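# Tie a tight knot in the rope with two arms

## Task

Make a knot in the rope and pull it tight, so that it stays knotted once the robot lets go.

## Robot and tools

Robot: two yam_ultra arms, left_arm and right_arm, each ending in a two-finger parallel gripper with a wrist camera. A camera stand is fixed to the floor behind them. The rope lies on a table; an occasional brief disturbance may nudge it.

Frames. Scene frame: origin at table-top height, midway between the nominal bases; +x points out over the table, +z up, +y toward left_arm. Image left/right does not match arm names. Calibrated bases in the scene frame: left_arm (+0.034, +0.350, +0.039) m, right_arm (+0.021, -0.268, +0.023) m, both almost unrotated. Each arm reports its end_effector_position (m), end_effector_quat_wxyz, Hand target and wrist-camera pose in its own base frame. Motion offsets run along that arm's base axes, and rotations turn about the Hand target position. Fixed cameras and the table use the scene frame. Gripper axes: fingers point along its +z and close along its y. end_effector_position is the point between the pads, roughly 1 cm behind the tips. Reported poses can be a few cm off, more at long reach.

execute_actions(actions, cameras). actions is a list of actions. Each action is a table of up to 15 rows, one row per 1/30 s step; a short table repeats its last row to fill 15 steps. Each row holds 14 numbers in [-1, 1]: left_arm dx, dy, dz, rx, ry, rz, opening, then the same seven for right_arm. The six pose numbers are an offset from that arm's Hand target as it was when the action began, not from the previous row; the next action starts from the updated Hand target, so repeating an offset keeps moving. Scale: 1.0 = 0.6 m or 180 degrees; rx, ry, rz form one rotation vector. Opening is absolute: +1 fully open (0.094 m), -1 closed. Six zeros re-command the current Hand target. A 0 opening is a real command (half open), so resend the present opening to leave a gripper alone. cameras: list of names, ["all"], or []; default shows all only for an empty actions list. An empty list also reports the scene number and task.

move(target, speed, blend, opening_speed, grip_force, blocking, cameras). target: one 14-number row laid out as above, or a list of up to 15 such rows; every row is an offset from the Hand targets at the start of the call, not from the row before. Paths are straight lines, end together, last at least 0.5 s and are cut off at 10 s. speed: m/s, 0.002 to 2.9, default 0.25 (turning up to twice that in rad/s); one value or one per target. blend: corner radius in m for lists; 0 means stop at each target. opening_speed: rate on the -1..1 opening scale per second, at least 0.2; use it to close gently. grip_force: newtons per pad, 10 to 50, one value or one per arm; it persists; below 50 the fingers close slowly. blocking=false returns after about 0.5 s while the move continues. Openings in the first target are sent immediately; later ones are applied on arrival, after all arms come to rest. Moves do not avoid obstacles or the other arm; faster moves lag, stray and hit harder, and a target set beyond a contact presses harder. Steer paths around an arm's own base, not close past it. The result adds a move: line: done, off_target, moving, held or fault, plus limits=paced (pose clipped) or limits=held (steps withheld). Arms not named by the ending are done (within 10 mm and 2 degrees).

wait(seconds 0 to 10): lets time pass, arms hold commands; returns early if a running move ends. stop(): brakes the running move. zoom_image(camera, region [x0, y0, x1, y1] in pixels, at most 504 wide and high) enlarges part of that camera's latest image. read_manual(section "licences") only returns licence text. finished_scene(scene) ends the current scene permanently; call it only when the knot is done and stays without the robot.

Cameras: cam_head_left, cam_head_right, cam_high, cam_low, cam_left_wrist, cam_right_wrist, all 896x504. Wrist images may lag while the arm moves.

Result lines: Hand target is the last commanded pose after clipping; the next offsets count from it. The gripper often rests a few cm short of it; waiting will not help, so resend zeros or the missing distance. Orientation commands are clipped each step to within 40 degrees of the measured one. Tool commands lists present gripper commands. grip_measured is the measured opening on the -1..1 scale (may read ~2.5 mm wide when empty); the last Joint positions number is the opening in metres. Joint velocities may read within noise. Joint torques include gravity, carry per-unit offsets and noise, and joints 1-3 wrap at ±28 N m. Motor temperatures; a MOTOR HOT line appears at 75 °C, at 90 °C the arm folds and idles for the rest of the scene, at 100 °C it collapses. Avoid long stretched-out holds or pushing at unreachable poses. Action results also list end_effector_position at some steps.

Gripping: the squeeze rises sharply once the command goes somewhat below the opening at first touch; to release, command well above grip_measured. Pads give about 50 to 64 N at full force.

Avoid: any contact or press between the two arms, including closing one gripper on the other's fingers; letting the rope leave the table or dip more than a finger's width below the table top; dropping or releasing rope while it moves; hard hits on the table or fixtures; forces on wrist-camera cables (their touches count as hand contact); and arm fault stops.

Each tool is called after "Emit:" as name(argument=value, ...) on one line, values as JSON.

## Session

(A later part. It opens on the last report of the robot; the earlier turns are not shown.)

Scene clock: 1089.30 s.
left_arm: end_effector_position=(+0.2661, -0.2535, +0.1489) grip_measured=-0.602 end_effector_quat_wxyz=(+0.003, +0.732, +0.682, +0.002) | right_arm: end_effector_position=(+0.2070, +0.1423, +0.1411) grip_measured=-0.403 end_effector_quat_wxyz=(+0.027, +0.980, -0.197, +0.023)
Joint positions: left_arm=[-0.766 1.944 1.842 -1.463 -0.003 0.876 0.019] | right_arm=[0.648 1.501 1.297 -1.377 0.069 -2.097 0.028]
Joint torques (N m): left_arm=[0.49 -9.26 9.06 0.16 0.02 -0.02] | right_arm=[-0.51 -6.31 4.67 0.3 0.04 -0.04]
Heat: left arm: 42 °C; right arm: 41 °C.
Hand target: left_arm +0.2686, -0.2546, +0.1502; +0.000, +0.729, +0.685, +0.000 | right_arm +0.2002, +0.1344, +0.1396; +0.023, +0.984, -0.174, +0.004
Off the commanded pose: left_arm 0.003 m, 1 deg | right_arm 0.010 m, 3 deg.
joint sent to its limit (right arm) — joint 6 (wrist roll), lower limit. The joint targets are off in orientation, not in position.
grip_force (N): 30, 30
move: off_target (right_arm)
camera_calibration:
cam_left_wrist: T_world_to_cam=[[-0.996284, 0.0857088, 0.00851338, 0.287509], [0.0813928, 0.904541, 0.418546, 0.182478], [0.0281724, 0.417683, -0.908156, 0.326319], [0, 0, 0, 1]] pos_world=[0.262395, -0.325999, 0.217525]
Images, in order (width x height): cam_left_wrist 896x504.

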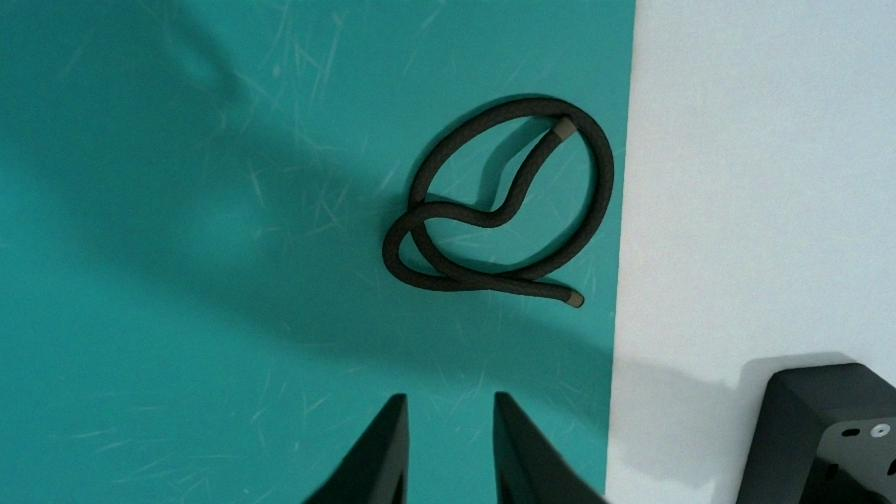

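Emit:
move(target=[[0.02,0.22,0.0,0,0,0,-0.6,0.03,0.05,0,0,0,-0.889,-0.4],[0.02,0.22,0.0,0,0,0,-0.6,0.058,0.31,-0.066,0,0,-0.889,-0.4]], cameras=["cam_right_wrist"])

Scene clock: 1113.37 s.
left_arm: end_effector_position=(+0.2825, -0.1243, +0.1480) grip_measured=-0.602 end_effector_quat_wxyz=(-0.009, +0.728, +0.686, -0.002) | right_arm: end_effector_position=(+0.2223, +0.2740, +0.1087) grip_measured=-0.403 end_effector_quat_wxyz=(-0.016, -0.021, +0.999, +0.022)
Joint positions: left_arm=[-0.42 1.731 1.567 -1.426 -0.003 1.211 0.019] | right_arm=[0.859 1.872 1.586 -1.274 -0.053 0.818 0.028]
Joint torques (N m): left_arm=[0.49 -10.96 5.01 0.41 0.03 0.09] | right_arm=[-0.57 -8.57 5.87 0.33 0.02 0.03]
Heat: left arm: 43 °C; right arm: 40 °C.
Hand target: left_arm +0.2805, -0.1225, +0.1501; +0.000, +0.729, +0.685, -0.001 | right_arm +0.2213, +0.2674, +0.1103; -0.019, -0.017, +1.000, +0.015 (not the last commanded pose)
Off the commanded pose: left_arm 0.003 m, 1 deg | right_arm 0.049 m, 3 deg.
grip_force (N): 30, 30
move: held (right_arm; a check stopped the path); path passed 1 of 2 targets; limits=held
pose unreachable (right arm): on one or more control steps of this call, first in action 0 (counted from 0), this arm could not follow its commanded pose, so it was not sent that pose on those steps. It may still have moved: this result reports where it is.
cause: moving toward the commanded pose would bring a part of the arm too close to another arm (this arm's wrist (the part past joint 4) and the left arm's wrist camera, 41 mm apart when this arm was first held).
camera_calibration:
cam_right_wrist: T_world_to_cam=[[0.0440671, -0.998147, -0.0419604, 0.269301], [-0.912486, -0.0573139, 0.405074, 0.215705], [-0.406728, 0.0204379, -0.913321, 0.269472], [0, 0, 0, 1]] pos_world=[0.294563, 0.275658, 0.170038]
Images, in order (width x height): cam_right_wrist 896x504.

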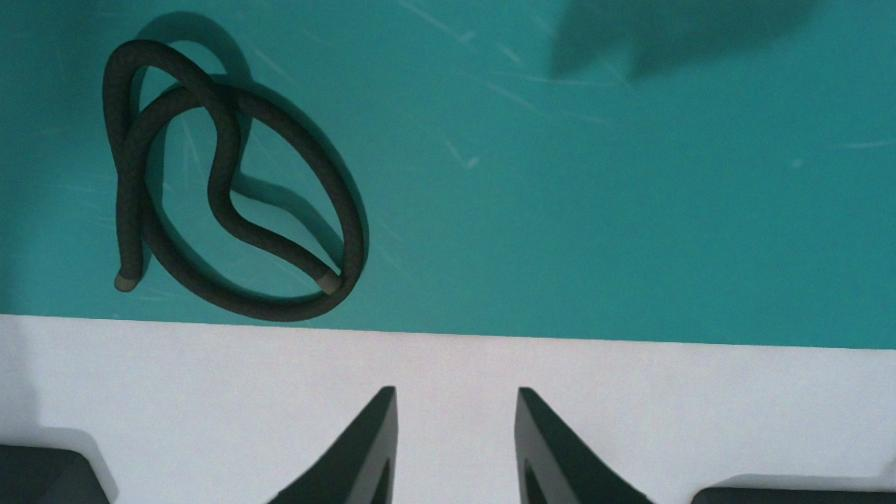

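Emit:
move(target=[[0.0,0.2,0.05,0,0,0,-0.6,0,0,0,0,0,0,-0.4],[0.0,0.2,0.05,0,0,0,-0.6,0.0207,0.101,-0.09,0,0,0,-0.4],[0.0,0.2,0.05,0,0,0,-0.6,0.0207,0.101,-0.221,0,0,0,-0.4]], speed=0.18, cameras=["cam_right_wrist"])

Scene clock: 1135.20 s.
left_arm: end_effector_position=(+0.2823, -0.0009, +0.1686) grip_measured=-0.602 end_effector_quat_wxyz=(-0.010, +0.726, +0.688, -0.006) | right_arm: end_effector_position=(+0.2310, +0.3236, -0.0077) grip_measured=-0.403 end_effector_quat_wxyz=(-0.024, -0.018, +0.999, +0.013)
Joint positions: left_arm=[-0.011 1.642 1.549 -1.501 -0.007 1.613 0.019] | right_arm=[0.924 2.16 1.532 -0.953 -0.054 0.887 0.028]
Joint torques (N m): left_arm=[-0.03 -9.55 8.4 0.05 0.06 0.1] | right_arm=[0.28 -7.9 4.9 1.09 0.02 0.09]
Heat: left arm: 43 °C; right arm: 42 °C.
Hand target: left_arm +0.2805, -0.0025, +0.1801; +0.000, +0.729, +0.684, -0.001 | right_arm +0.2337, +0.3279, -0.0224; -0.019, -0.017, +1.000, +0.015
Off the commanded pose: left_arm 0.012 m, 1 deg | right_arm 0.015 m, 1 deg.
grip_force (N): 30, 30
move: off_target (left_arm, right_arm)
camera_calibration:
cam_right_wrist: T_world_to_cam=[[0.0387432, -0.998962, -0.0239384, 0.315153], [-0.906311, -0.0452189, 0.420184, 0.268403], [-0.420831, 0.00541639, -0.907123, 0.173874], [0, 0, 0, 1]] pos_world=[0.304218, 0.326021, 0.0524903]
Images, in order (width x height): cam_right_wrist 896x504.

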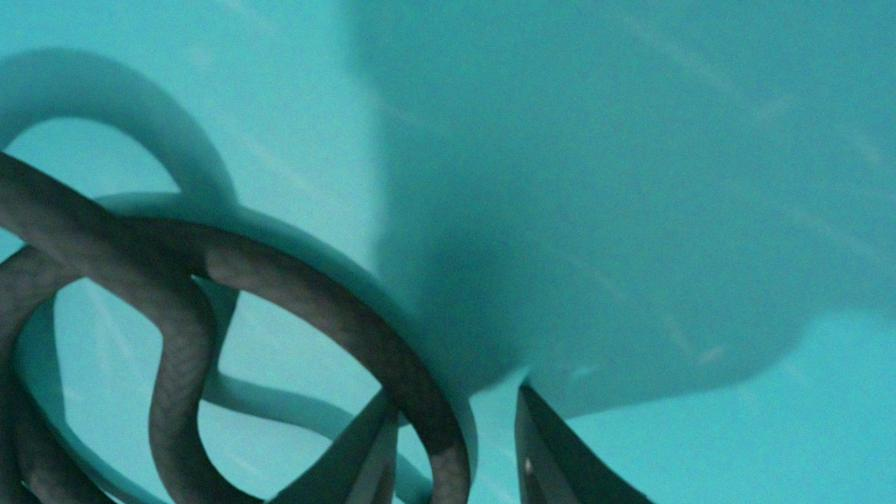

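Emit:
move(target=[[0.0,0,0,0,0,0,-0.6,0,0,0,0,0,0,-1],[0.0,0.0,0,0,0,0,-0.6,-0.01,-0.01,0.083,0,0,0,-1]], speed=0.12, opening_speed=1.5, cameras=["cam_right_wrist"])

Scene clock: 1144.37 s.
left_arm: end_effector_position=(+0.2823, -0.0009, +0.1686) grip_measured=-0.602 end_effector_quat_wxyz=(-0.010, +0.726, +0.688, -0.006) | right_arm: end_effector_position=(+0.2243, +0.3148, +0.0097) grip_measured=-0.821 end_effector_quat_wxyz=(-0.033, -0.017, +0.999, +0.002)
Joint positions: left_arm=[-0.011 1.642 1.549 -1.501 -0.007 1.613 0.019] | right_arm=[0.924 2.122 1.543 -1.03 -0.054 0.89 0.008]
Joint torques (N m): left_arm=[-0.02 -9.54 8.4 0.06 0.05 0.11] | right_arm=[0.49 -11.95 8.08 0.23 0.02 0.11]
Heat: left arm: 43 °C; right arm: 41 °C.
Hand target: left_arm +0.2805, -0.0025, +0.1801; +0.000, +0.729, +0.684, -0.001 | right_arm +0.2277, +0.3219, +0.0274; -0.019, -0.017, +1.000, +0.015
Off the commanded pose: left_arm 0.012 m, 1 deg | right_arm 0.019 m, 2 deg.
grip_force (N): 30, 30
move: off_target (left_arm, right_arm)
camera_calibration:
cam_right_wrist: T_world_to_cam=[[0.0362481, -0.99934, -0.00225499, 0.307491], [-0.899195, -0.0336, 0.436256, 0.249311], [-0.436044, -0.0137858, -0.89982, 0.196173], [0, 0, 0, 1]] pos_world=[0.298573, 0.318369, 0.0684498]
Images, in order (width x height): cam_right_wrist 896x504.

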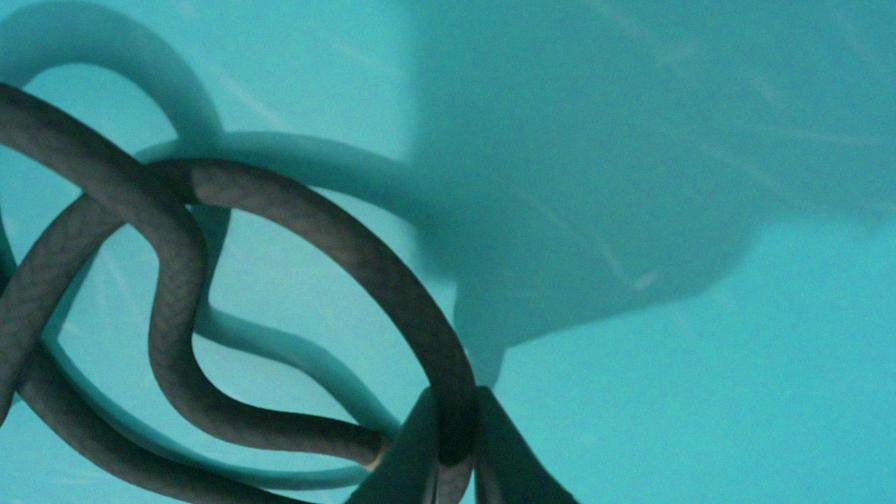

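Emit:
move(target=[[0.0,0,0,0,0,0,-0.6,0,0,0.04,0,0,0,-1],[0.0,0.0,0,0,0,0,-0.6,0.005,0.065,0.04,0,0,0,-1]], speed=0.12, cameras=["cam_right_wrist","cam_low"])

Emit:
zoom_image(camera="cam_low", region=[330, 120, 530, 250])

Scene clock: 1154.17 s.
left_arm: end_effector_position=(+0.2823, -0.0009, +0.1686) grip_measured=-0.602 end_effector_quat_wxyz=(-0.010, +0.726, +0.688, -0.006) | right_arm: end_effector_position=(+0.2290, +0.3587, +0.0553) grip_measured=-0.821 end_effector_quat_wxyz=(-0.016, -0.020, +0.999, +0.023)
Joint positions: left_arm=[-0.011 1.642 1.549 -1.501 -0.007 1.613 0.019] | right_arm=[0.977 2.177 1.817 -1.192 -0.054 0.939 0.008]
Joint torques (N m): left_arm=[-0.02 -9.52 8.39 0.06 0.06 0.1] | right_arm=[0.23 -8.31 8.81 0.29 0.02 0.08]
Heat: left arm: 43 °C; right arm: 41 °C.
Hand target: left_arm +0.2805, -0.0025, +0.1801; +0.000, +0.729, +0.684, -0.001 | right_arm +0.2306, +0.3609, +0.0513; -0.019, -0.018, +1.000, +0.015
Off the commanded pose: left_arm 0.012 m, 1 deg | right_arm 0.005 m, 1 deg.
grip_force (N): 30, 30
move: off_target (left_arm)
camera_calibration:
cam_right_wrist: T_world_to_cam=[[0.0415772, -0.998103, -0.0454095, 0.352053], [-0.912602, -0.0564384, 0.404935, 0.248149], [-0.406729, 0.0246048, -0.913217, 0.220138], [0, 0, 0, 1]] pos_world=[0.301361, 0.359973, 0.116536]
Images, in order (width x height): cam_low 896x504, cam_right_wrist 896x504.

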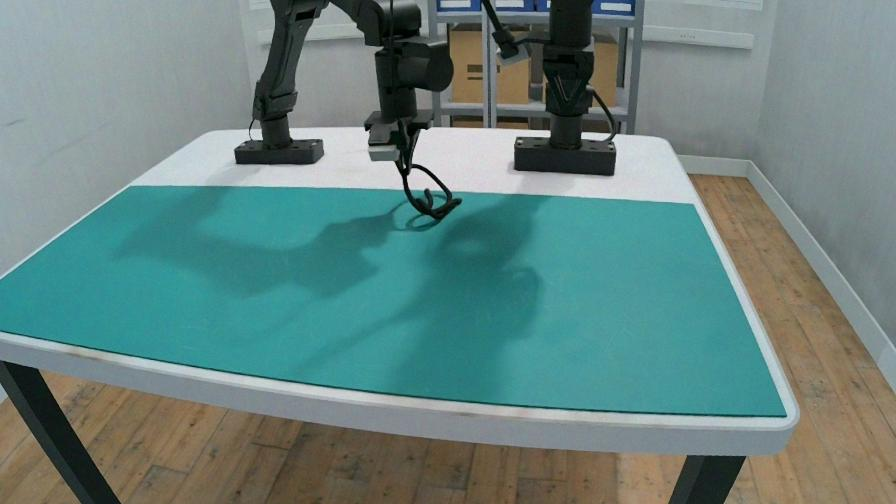

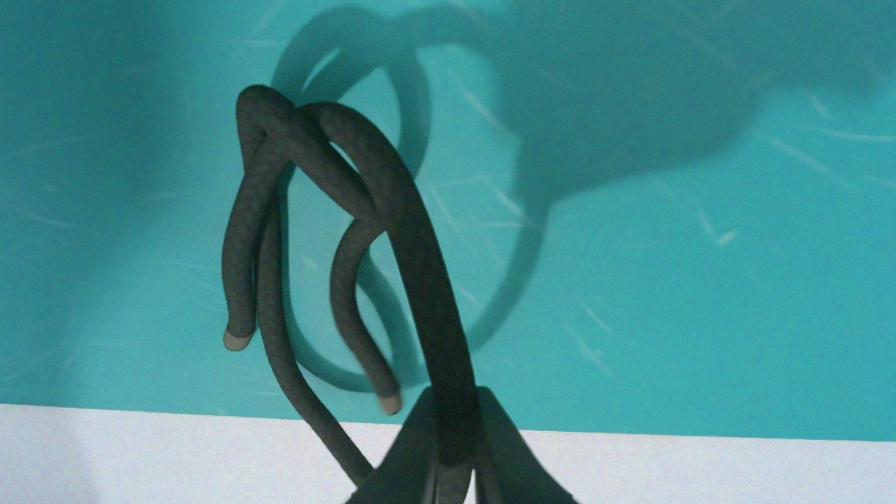

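Scaled by 2.520.

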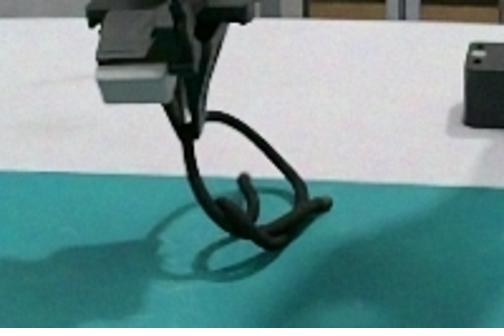

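Emit:
move(target=[[0.0,0,0,0,0,0,-0.6,0,0,0,0,0,-0.32,-1],[0.0,0.0,0,0,0,0,-0.6,-0.01,0.0,-0.06,0,0,-0.32,-1]], speed=0.12, cameras=["cam_right_wrist","cam_low"])

Emit:
zoom_image(camera="cam_low", region=[330, 120, 530, 250])

Scene clock: 1191.30 s.
left_arm: end_effector_position=(+0.2823, -0.0009, +0.1686) grip_measured=-0.602 end_effector_quat_wxyz=(-0.010, +0.726, +0.688, -0.006) | right_arm: end_effector_position=(+0.2284, +0.3653, +0.0232) grip_measured=-0.821 end_effector_quat_wxyz=(-0.014, +0.466, +0.884, +0.034)
Joint positions: left_arm=[-0.011 1.642 1.549 -1.501 -0.007 1.613 0.019] | right_arm=[0.995 2.177 1.687 -1.016 -0.034 1.966 0.008]
Joint torques (N m): left_arm=[-0.02 -9.54 8.39 0.06 0.05 0.1] | right_arm=[0.51 -9.81 4.93 0.7 0.1 0.1]
Heat: left arm: 42 °C; right arm: 41 °C.
Hand target: left_arm +0.2805, -0.0025, +0.1801; +0.000, +0.729, +0.684, -0.001 | right_arm +0.2246, +0.3609, +0.0153; -0.009, +0.466, +0.884, +0.022
Off the commanded pose: left_arm 0.012 m, 1 deg | right_arm 0.010 m, 1 deg.
grip_force (N): 30, 30
move: off_target (left_arm)
camera_calibration:
cam_right_wrist: T_world_to_cam=[[-0.822956, -0.566357, -0.0445428, 0.396889], [-0.528127, 0.733796, 0.427347, -0.116139], [-0.209345, 0.375212, -0.90299, 0.0171545], [0, 0, 0, 1]] pos_world=[0.268878, 0.303566, 0.0828004]
Images, in order (width x height): cam_low 896x504, cam_right_wrist 896x504.

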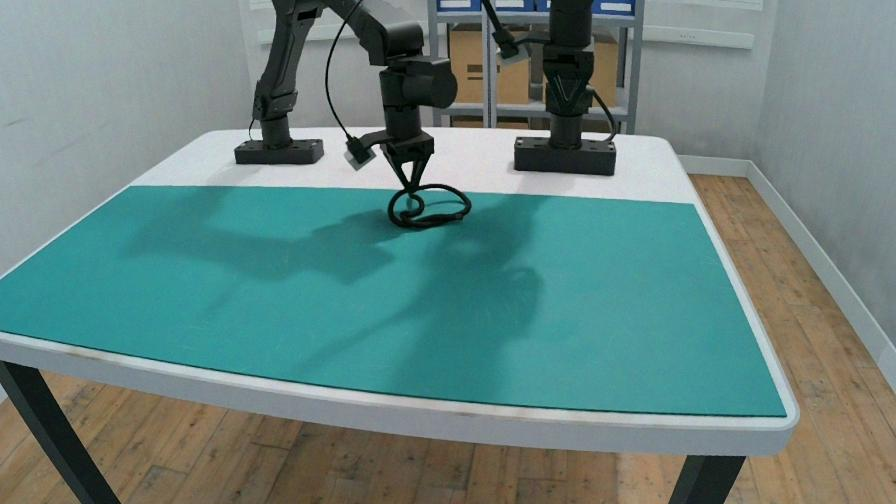

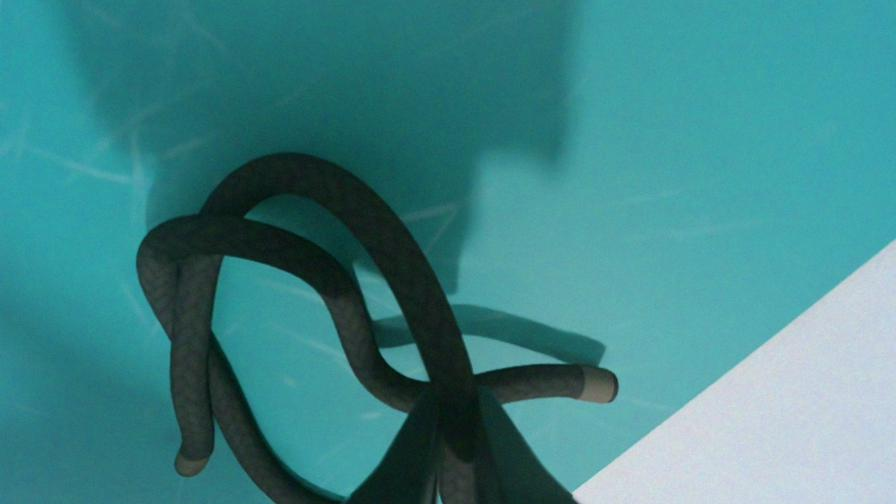

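Scaled by 2.520.

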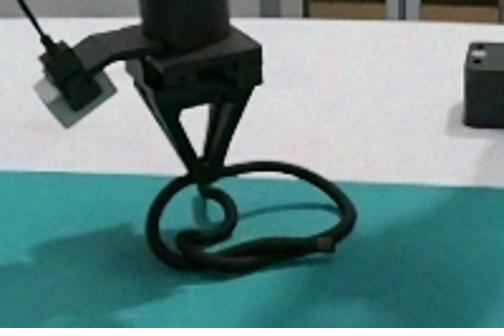

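Emit:
move(target=[[0.0,0,0,0,0,0,-0.6,0.005,-0.01,-0.035,0,0,0,-1],[0.0,0,0,0,0,0,-0.6,0.005,-0.01,-0.035,0,0,0,-0.5],[0.0,0.0,0,0,0,0,-0.6,0,0.0,0.2,0,0,0,-0.5]], speed=0.12, opening_speed=1, cameras=["cam_right_wrist"])

Scene clock: 1203.57 s.
left_arm: end_effector_position=(+0.2823, -0.0009, +0.1686) grip_measured=-0.602 end_effector_quat_wxyz=(-0.010, +0.726, +0.688, -0.006) | right_arm: end_effector_position=(+0.2260, +0.3614, +0.1266) grip_measured=-0.503 end_effector_quat_wxyz=(-0.015, +0.466, +0.884, +0.021)
Joint positions: left_arm=[-0.011 1.642 1.549 -1.501 -0.007 1.613 0.019] | right_arm=[0.995 2.164 2.081 -1.449 -0.034 1.967 0.023]
Joint torques (N m): left_arm=[-0.02 -9.54 8.4 0.06 0.06 0.1] | right_arm=[0.53 -10.62 8.35 0.3 0.09 0.11]
Heat: left arm: 42 °C; right arm: 42 °C.
Hand target: left_arm +0.2805, -0.0025, +0.1801; +0.000, +0.729, +0.684, -0.001 | right_arm +0.2246, +0.3609, +0.1354; -0.009, +0.466, +0.884, +0.022
Off the commanded pose: left_arm 0.012 m, 1 deg | right_arm 0.009 m, 1 deg.
grip_force (N): 30, 30
move: off_target (left_arm); target 2's new opening was sent with right_arm's hand 0.016 m and 2 deg from that target
camera_calibration:
cam_right_wrist: T_world_to_cam=[[-0.823615, -0.566779, -0.0204994, 0.394626], [-0.522058, 0.743513, 0.417904, -0.162377], [-0.221618, 0.354893, -0.90826, 0.122253], [0, 0, 0, 1]] pos_world=[0.267343, 0.301008, 0.186986]
Images, in order (width x height): cam_right_wrist 896x504.

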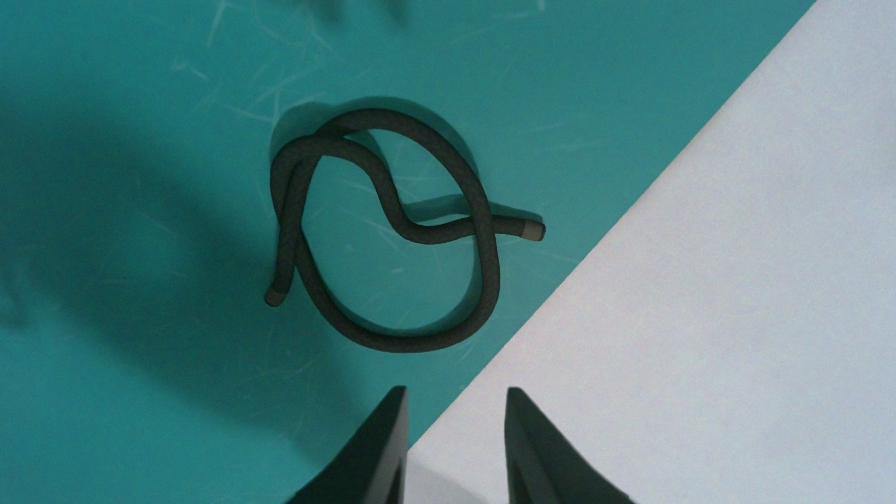

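Emit:
move(target=[[0.0,0,0,0,0,0,-0.6,-0.05,-0.02,-0.1,0,0,0.364,-0.4]], speed=0.15, cameras=["cam_right_wrist"])

Scene clock: 1235.20 s.
left_arm: end_effector_position=(+0.2823, -0.0009, +0.1686) grip_measured=-0.602 end_effector_quat_wxyz=(-0.010, +0.726, +0.688, -0.006) | right_arm: end_effector_position=(+0.1978, +0.3482, +0.0656) grip_measured=-0.403 end_effector_quat_wxyz=(-0.029, -0.080, +0.996, +0.001)
Joint positions: left_arm=[-0.011 1.642 1.549 -1.501 -0.007 1.613 0.019] | right_arm=[1.03 2.12 1.769 -1.251 -0.048 0.87 0.028]
Joint torques (N m): left_arm=[-0.02 -9.52 8.42 0.06 0.06 0.1] | right_arm=[0.58 -12.86 4.74 0.57 -0.03 -0.03]
Heat: left arm: 42 °C; right arm: 45 °C.
Hand target: left_arm +0.2805, -0.0025, +0.1801; +0.000, +0.729, +0.684, -0.001 | right_arm +0.1946, +0.3489, +0.0754; -0.020, -0.086, +0.996, +0.014
Off the commanded pose: left_arm 0.012 m, 1 deg | right_arm 0.010 m, 2 deg.
grip_force (N): 30, 30
move: off_target (left_arm)
camera_calibration:
cam_right_wrist: T_world_to_cam=[[0.161626, -0.986841, -0.00476561, 0.312981], [-0.891376, -0.14806, 0.4284, 0.240948], [-0.423468, -0.0649927, -0.903577, 0.251064], [0, 0, 0, 1]] pos_world=[0.270507, 0.360855, 0.125125]
Images, in order (width x height): cam_right_wrist 896x504.

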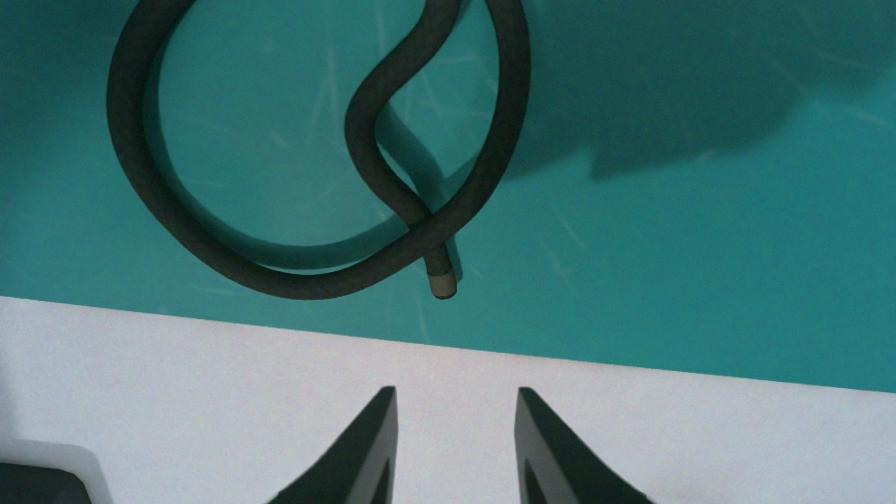

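Emit:
move(target=[[0.0,0,0,0,0,0,-0.6,-0.003,0.006,-0.166,0,0,0,-0.4],[0.0,0,0,0,0,0,-0.6,-0.003,0.006,-0.166,0,0,0,-1],[0.0,0,0,0,0,0,-0.6,-0.07,-0.02,-0.13,0,0,0,-1]], speed=0.12, opening_speed=1.5, cameras=["cam_right_wrist"])

Scene clock: 1246.87 s.
left_arm: end_effector_position=(+0.2823, -0.0009, +0.1686) grip_measured=-0.602 end_effector_quat_wxyz=(-0.010, +0.726, +0.688, -0.006) | right_arm: end_effector_position=(+0.1579, +0.3436, -0.0074) grip_measured=-0.822 end_effector_quat_wxyz=(-0.017, -0.088, +0.996, +0.017)
Joint positions: left_arm=[-0.011 1.642 1.549 -1.501 -0.007 1.613 0.019] | right_arm=[1.115 2.073 1.395 -0.882 -0.046 0.939 0.008]
Joint torques (N m): left_arm=[0.01 -9.52 8.4 0.06 0.05 0.1] | right_arm=[0.29 -11.34 4.15 0.37 -0.05 0.1]
Heat: left arm: 42 °C; right arm: 46 °C.
Hand target: left_arm +0.2805, -0.0025, +0.1801; +0.000, +0.729, +0.684, -0.001 | right_arm +0.1525, +0.3368, -0.0026; -0.020, -0.086, +0.996, +0.014
Off the commanded pose: left_arm 0.012 m, 1 deg | right_arm 0.010 m, 1 deg.
grip_force (N): 30, 30
move: off_target (left_arm); target 2's new opening was sent with right_arm's hand 0.017 m and 0 deg from that target
camera_calibration:
cam_right_wrist: T_world_to_cam=[[0.17786, -0.983475, -0.0337969, 0.310594], [-0.897721, -0.176227, 0.403783, 0.246551], [-0.403067, -0.0414766, -0.91423, 0.156519], [0, 0, 0, 1]] pos_world=[0.22918, 0.355402, 0.0540385]
Images, in order (width x height): cam_right_wrist 896x504.

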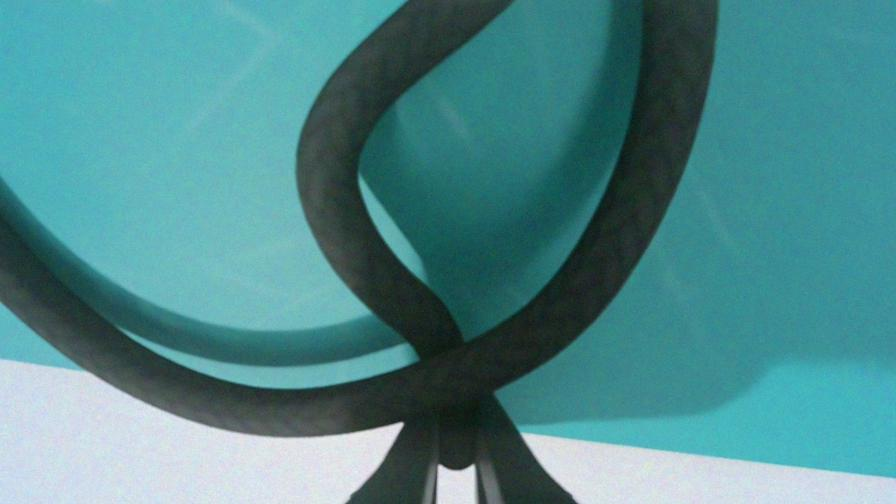

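Emit:
move(target=[[-0.02,-0.11,-0.05,0,0,0,-0.4,0,0,0,0,0,0,-1]], speed=0.2, cameras=["cam_left_wrist"])

Scene clock: 1256.17 s.
left_arm: end_effector_position=(+0.2714, -0.0680, +0.1501) grip_measured=-0.402 end_effector_quat_wxyz=(-0.007, +0.730, +0.683, -0.001) | right_arm: end_effector_position=(+0.1579, +0.3436, -0.0074) grip_measured=-0.822 end_effector_quat_wxyz=(-0.017, -0.088, +0.996, +0.017)
Joint positions: left_arm=[-0.253 1.615 1.447 -1.416 -0.006 1.384 0.028] | right_arm=[1.115 2.073 1.395 -0.882 -0.046 0.94 0.008]
Joint torques (N m): left_arm=[0.05 -9.31 5.01 0.41 0.05 0] | right_arm=[0.28 -11.36 4.14 0.37 -0.05 0.1]
Heat: left arm: 42 °C; right arm: 46 °C.
Hand target: left_arm +0.2685, -0.0686, +0.1501; +0.000, +0.729, +0.684, -0.001 | right_arm +0.1525, +0.3368, -0.0026; -0.020, -0.087, +0.996, +0.014
Off the commanded pose: left_arm 0.003 m, 1 deg | right_arm 0.010 m, 1 deg.
grip_force (N): 30, 30
move: done
camera_calibration:
cam_left_wrist: T_world_to_cam=[[-0.996393, 0.0802283, 0.0276351, 0.273671], [0.0843314, 0.900157, 0.427325, 0.0113352], [0.00940765, 0.428114, -0.903676, 0.254963], [0, 0, 0, 1]] pos_world=[0.26933, -0.141313, 0.217997]
Images, in order (width x height): cam_left_wrist 896x504.

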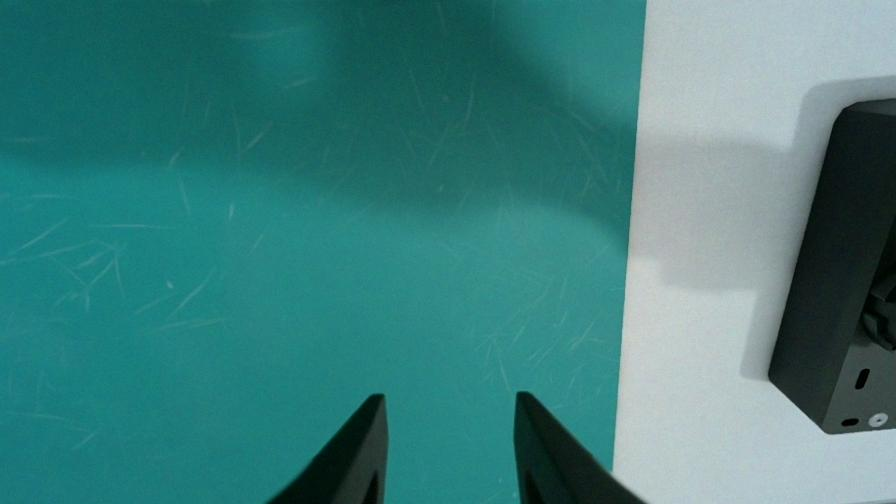

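Emit:
move(target=[[0,-0.11,0,0,0,0,-0.4,0,0,0,0,0,0,-1]], speed=0.15, cameras=["cam_left_wrist"])

Scene clock: 1261.17 s.
left_arm: end_effector_position=(+0.2594, -0.1147, +0.1452) grip_measured=-0.402 end_effector_quat_wxyz=(-0.014, +0.731, +0.683, -0.003) | right_arm: end_effector_position=(+0.1579, +0.3436, -0.0074) grip_measured=-0.822 end_effector_quat_wxyz=(-0.017, -0.088, +0.996, +0.017)
Joint positions: left_arm=[-0.423 1.643 1.457 -1.413 -0.005 1.216 0.028] | right_arm=[1.115 2.073 1.395 -0.882 -0.046 0.94 0.008]
Joint torques (N m): left_arm=[0.13 -6.76 9.22 0.34 0.08 0] | right_arm=[0.01 -9.18 5.89 0.51 -0.03 0.03]
Heat: left arm: 41 °C; right arm: 47 °C.
Hand target: left_arm +0.2677, -0.1199, +0.1502; +0.001, +0.730, +0.684, -0.002 (last step not sent: back at the drive's target) | right_arm +0.1579, +0.3436, -0.0074; -0.017, -0.088, +0.996, +0.017 (last step not sent: back at the drive's target)
Off the commanded pose: left_arm 0.022 m, 2 deg | right_arm 0.010 m, 0 deg.
grip_force (N): 30, 30
move: held (left_arm; a check stopped the path); limits=held
pose unreachable (left arm): on one or more control steps of this call, first in action 0 (counted from 0), this arm could not follow its commanded pose, so it was not sent that pose on those steps. On the call's last step it was still not sent that pose. It may still have moved: this result reports where it is.
cause: moving toward the commanded pose would bring a part of the arm too close to another arm (this arm's wrist camera and the right arm's wrist (the part past joint 4), along the way the arms are being sent, or toward where that arm still pushes).
pose unreachable (right arm): on one or more control steps of this call, first in action 0 (counted from 0), this arm could not follow its commanded pose, so it was not sent that pose on those steps. It may still have moved: this result reports where it is.
cause: moving toward the commanded pose would bring a part of the arm too close to another arm (this arm's wrist (the part past joint 4) and the left arm's wrist camera, along the way the arms are being sent, or toward where that arm still pushes).
camera_calibration:
cam_left_wrist: T_world_to_cam=[[-0.995781, 0.0823115, 0.040553, 0.263862], [0.0917556, 0.897059, 0.43228, 0.0535509], [-0.00079686, 0.434177, -0.900827, 0.273557], [0, 0, 0, 1]] pos_world=[0.258053, -0.188529, 0.212578]
Images, in order (width x height): cam_left_wrist 896x504.

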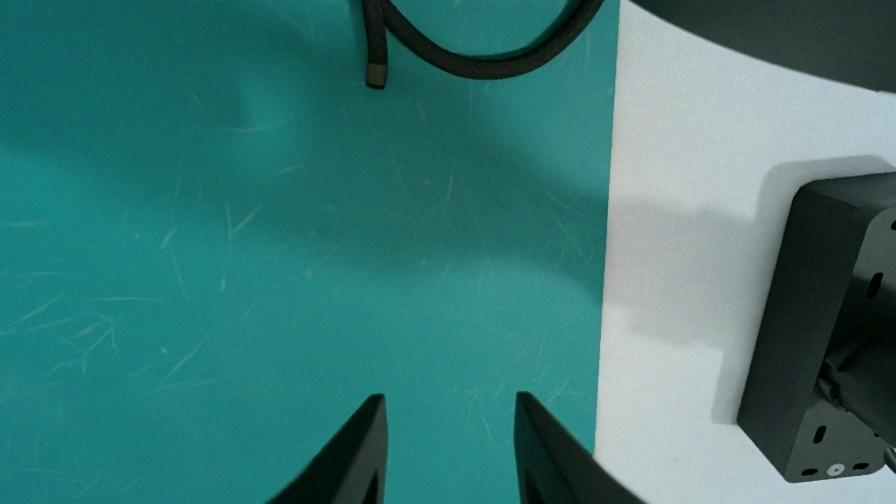

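Emit:
move(target=[[0.03,0.08,0,0,0,0.955,-0.4,0,0,0,0,0,0,-1],[0.03,-0.075,-0.16,0,0,0.955,-0.4,0,0,0,0,0,0,-1]], speed=0.2, cameras=["cam_left_wrist"])

Scene clock: 1277.60 s.
left_arm: end_effector_position=(+0.2885, -0.1680, +0.0619) grip_measured=-0.402 end_effector_quat_wxyz=(+0.002, -0.627, +0.779, -0.009) | right_arm: end_effector_position=(+0.1579, +0.3436, -0.0074) grip_measured=-0.822 end_effector_quat_wxyz=(-0.017, -0.088, +0.996, +0.017)
Joint positions: left_arm=[-0.529 1.819 1.33 -1.063 0.002 -1.884 0.028] | right_arm=[1.115 2.073 1.395 -0.882 -0.046 0.94 0.008]
Joint torques (N m): left_arm=[0.1 -8.61 5.23 0.44 -0.08 -0.08] | right_arm=[0.01 -9.18 5.9 0.51 -0.02 0.03]
Heat: left arm: 40 °C; right arm: 46 °C.
Hand target: left_arm +0.2857, -0.1650, +0.0542; +0.002, -0.631, +0.776, +0.001 | right_arm +0.1579, +0.3436, -0.0074; -0.017, -0.088, +0.996, +0.017
Off the commanded pose: left_arm 0.009 m, 1 deg | right_arm 0.000 m, 0 deg.
held back during your reply time or a wait (left arm), on 29 control steps: a part of the arm was too close to another arm, or the arm's last command would have brought one too close.
led back after a hold (left arm): the arm was led back toward your command in small steps, so it may still be short of it.
grip_force (N): 30, 30
move: done
camera_calibration:
cam_left_wrist: T_world_to_cam=[[0.972949, -0.228588, 0.033428, -0.319158], [-0.220707, -0.876988, 0.426826, -0.0728813], [-0.0682512, -0.422658, -0.903716, 0.0972783], [0, 0, 0, 1]] pos_world=[0.301079, -0.0957563, 0.129688]
Images, in order (width x height): cam_left_wrist 896x504.

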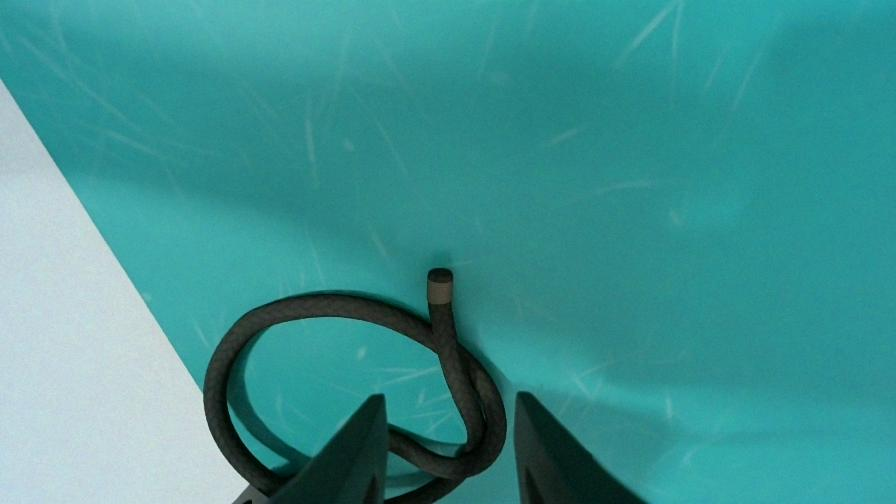

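Emit:
move(target=[[-0.007,-0.035,-0.134,0,0,0,-0.4,0,0,0,0,0,0,-1],[-0.007,-0.035,-0.134,0,0,0,-1,0,0,0,0,0,0,-1]], speed=0.12, opening_speed=1.5, cameras=["cam_left_wrist","cam_low","cam_high"])

Emit:
zoom_image(camera="cam_low", region=[330, 120, 530, 250])

Scene clock: 1286.23 s.
left_arm: end_effector_position=(+0.2892, -0.1689, +0.0590) grip_measured=-0.402 end_effector_quat_wxyz=(+0.003, -0.628, +0.778, -0.012) | right_arm: end_effector_position=(+0.1579, +0.3436, -0.0074) grip_measured=-0.822 end_effector_quat_wxyz=(-0.017, -0.088, +0.996, +0.017)
Joint positions: left_arm=[-0.53 1.82 1.319 -1.045 0.002 -1.887 0.028] | right_arm=[1.115 2.073 1.395 -0.882 -0.046 0.94 0.008]
Joint torques (N m): left_arm=[0.1 -9.51 6.6 0.34 -0.02 0.01] | right_arm=[0.01 -9.18 5.89 0.52 -0.03 0.04]
Heat: left arm: 40 °C; right arm: 45 °C.
Hand target: left_arm +0.2892, -0.1687, +0.0594; +0.004, -0.628, +0.778, -0.012 (not the last commanded pose) | right_arm +0.1579, +0.3436, -0.0074; -0.017, -0.088, +0.996, +0.017
Tool commands: left_gripper/opening=-0.4 right_gripper/opening=-1.0
Off the commanded pose: left_arm 0.087 m, 2 deg | right_arm 0.000 m, 0 deg.
grip_force (N): 30, 30
move: held (left_arm; a check stopped the path); path passed 0 of 2 targets; target 2's new opening was not sent; limits=held
pose unreachable (left arm): on one or more control steps of this call, first in action 0 (counted from 0), this arm could not follow its commanded pose, so it was not sent that pose on those steps. It may still have moved: this result reports where it is.
cause: moving toward the commanded pose would bring a part of the arm too close to another arm (this arm's gripper housing and the right arm's wrist (the part past joint 4), 14 mm apart when this arm was first held).
camera_calibration:
cam_left_wrist: T_world_to_cam=[[0.973283, -0.226253, 0.0391042, -0.319872], [-0.220866, -0.876006, 0.428757, -0.0721601], [-0.0627519, -0.425938, -0.902573, 0.0921059], [0, 0, 0, 1]] pos_world=[0.301169, -0.0963532, 0.12658]
Images, in order (width x height): cam_high 896x504, cam_low 896x504, cam_left_wrist 896x504.

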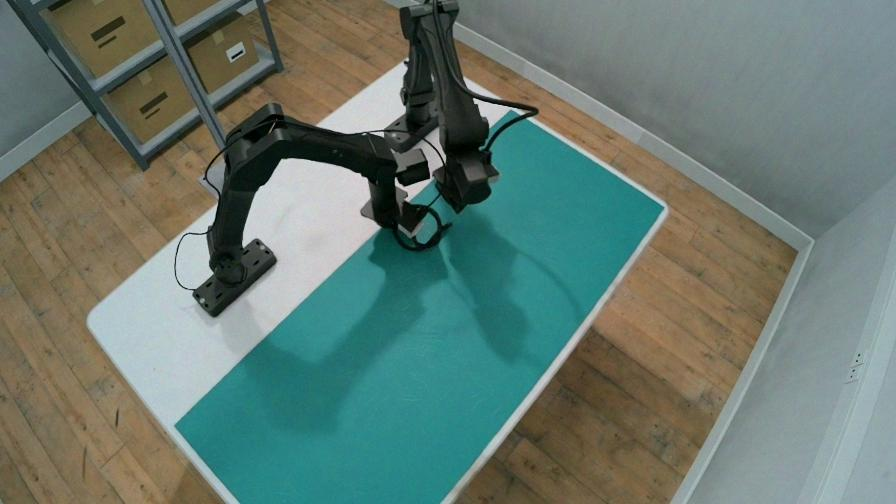

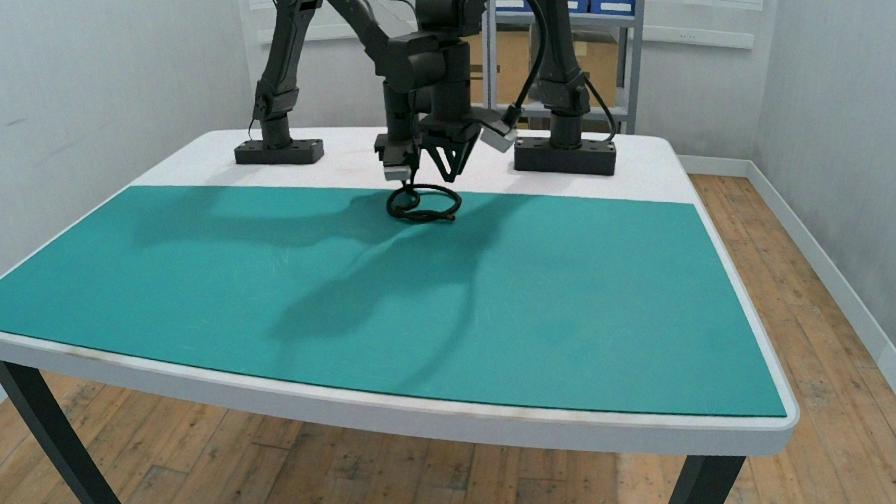

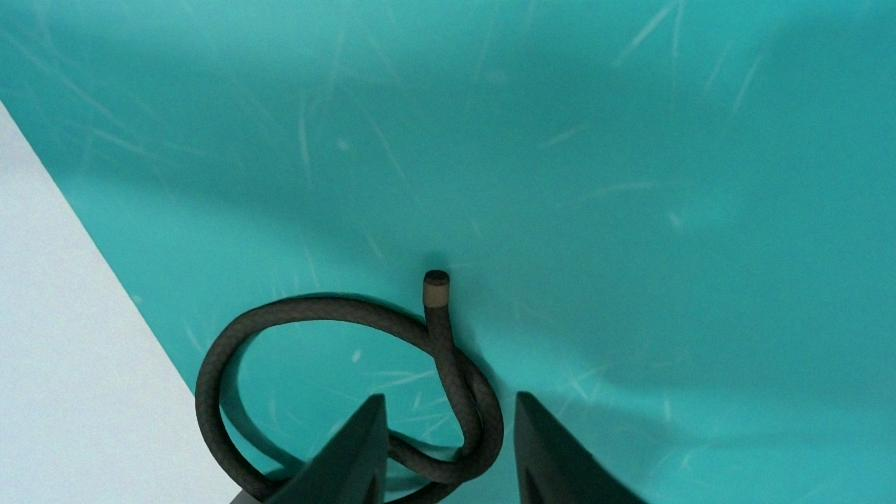

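Scaled by 2.520.

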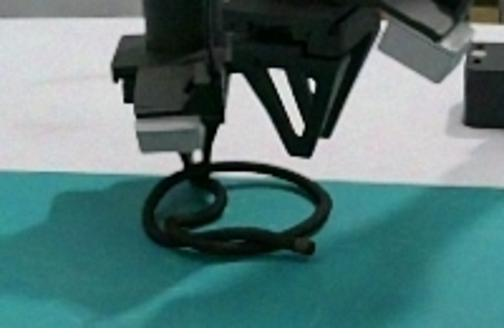

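Emit:
move(target=[[-0.007,0.01,0,-0.08,0,0,-0.4,-0.02,-0.02,0.02,0,0,-0.2,-1],[-0.013,-0.03,-0.14,-0.08,0,0,-0.4,-0.02,-0.02,0.02,0,0,-0.2,-1]], speed=0.12, cameras=["cam_left_wrist","cam_right_wrist"])

Scene clock: 1307.33 s.
left_arm: end_effector_position=(+0.2792, -0.1848, -0.0164) grip_measured=-0.401 end_effector_quat_wxyz=(-0.080, -0.622, +0.772, -0.104) | right_arm: end_effector_position=(+0.1480, +0.3335, -0.0016) grip_measured=-0.822 end_effector_quat_wxyz=(-0.019, +0.225, +0.974, +0.014)
Joint positions: left_arm=[-0.463 1.859 1.009 -0.596 0.233 -1.834 0.028] | right_arm=[1.13 2.011 1.325 -0.866 -0.042 1.585 0.008]
Joint velocities: left_arm=[-0.012 -0.012 -0.007 -0.022 0.154 -0.037 -0.001] | right_arm=[within noise]
Joint torques (N m): left_arm=[-0.35 -7.83 4.6 1.04 0.06 -0.11] | right_arm=[0.65 -11.21 4.36 0.59 0.1 0.11]
Heat: left arm: 41 °C; right arm: 45 °C.
Hand target: left_arm +0.2814, -0.1868, -0.0246; -0.075, -0.623, +0.771, -0.110 | right_arm +0.1461, +0.3316, +0.0047; -0.011, +0.224, +0.974, +0.021
Off the commanded pose: left_arm 0.009 m, 1 deg | right_arm 0.007 m, 1 deg.
grip_force (N): 30, 30
move: done
camera_calibration:
cam_left_wrist: T_world_to_cam=[[0.973456, -0.214368, 0.0801904, -0.308015], [-0.215716, -0.742237, 0.634469, -0.0293252], [-0.0764893, -0.634925, -0.768778, -0.0159002], [0, 0, 0, 1]] pos_world=[0.292296, -0.0978901, 0.031082]
cam_right_wrist: T_world_to_cam=[[-0.436819, -0.899393, -0.0167803, 0.365507], [-0.8214, 0.391196, 0.415053, 0.0329133], [-0.366731, 0.195086, -0.909643, 0.0731134], [0, 0, 0, 1]] pos_world=[0.213508, 0.301595, 0.0589796]
Images, in order (width x height): cam_left_wrist 896x504, cam_right_wrist 896x504.

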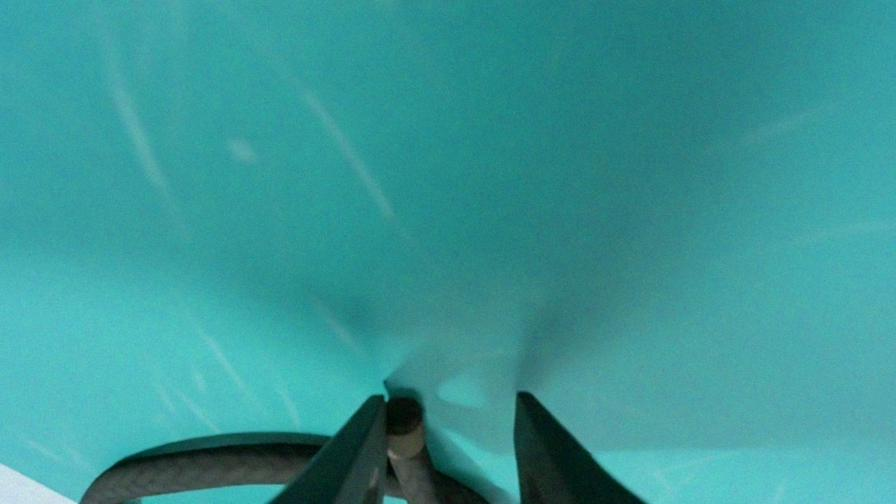

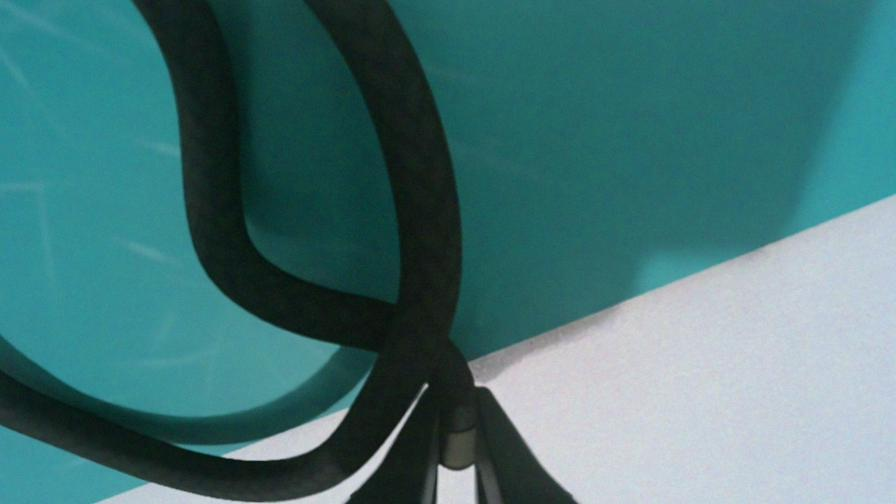

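Emit:
move(target=[[-0.010,-0.025,0,0,0,0,-0.4,0,0,0,0,0,0,-1],[-0.010,-0.025,0.0,0,0,0,-1,0,0,0,0,0,0,-1]], speed=0.08, opening_speed=1.5, cameras=["cam_left_wrist"])

Scene clock: 1315.77 s.
left_arm: end_effector_position=(+0.2800, -0.2058, -0.0145) grip_measured=-0.856 end_effector_quat_wxyz=(-0.076, -0.618, +0.772, -0.124) | right_arm: end_effector_position=(+0.1480, +0.3335, -0.0016) grip_measured=-0.822 end_effector_quat_wxyz=(-0.019, +0.225, +0.974, +0.014)
Joint positions: left_arm=[-0.517 1.859 1.009 -0.543 0.232 -1.888 0.007] | right_arm=[1.13 2.011 1.325 -0.866 -0.042 1.585 0.008]
Joint torques (N m): left_arm=[-0.14 -7.65 4.94 0.71 -0.02 -0.07] | right_arm=[0.65 -11.19 4.36 0.6 0.09 0.11]
Heat: left arm: 41 °C; right arm: 45 °C.
Hand target: left_arm +0.2755, -0.2017, -0.0246; -0.075, -0.623, +0.771, -0.110 | right_arm +0.1461, +0.3316, +0.0047; -0.011, +0.224, +0.974, +0.021
Off the commanded pose: left_arm 0.012 m, 2 deg | right_arm 0.007 m, 1 deg.
grip_force (N): 30, 30
move: off_target (left_arm); target 2's new opening was sent with left_arm's hand 0.012 m and 2 deg from that target
camera_calibration:
cam_left_wrist: T_world_to_cam=[[0.969957, -0.21348, 0.116665, -0.311851], [-0.237373, -0.725467, 0.646028, -0.0363085], [-0.0532777, -0.654312, -0.754346, -0.0379454], [0, 0, 0, 1]] pos_world=[0.291842, -0.117743, 0.0312144]
Images, in order (width x height): cam_left_wrist 896x504.

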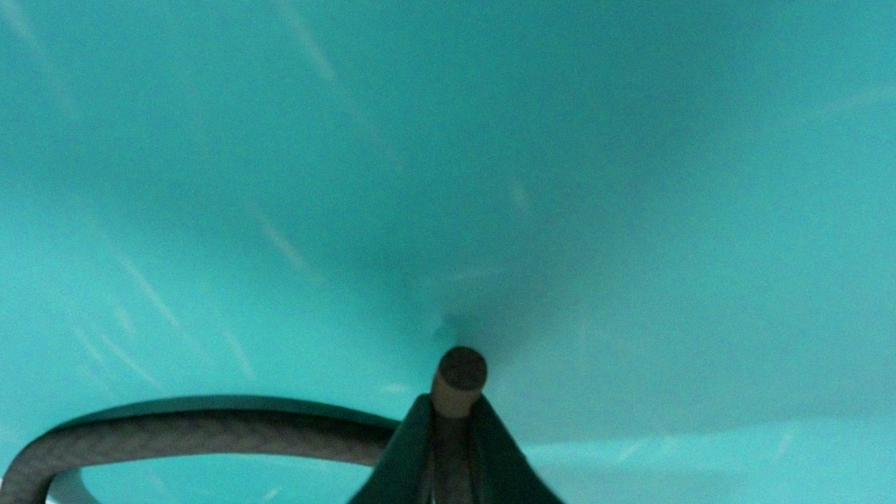

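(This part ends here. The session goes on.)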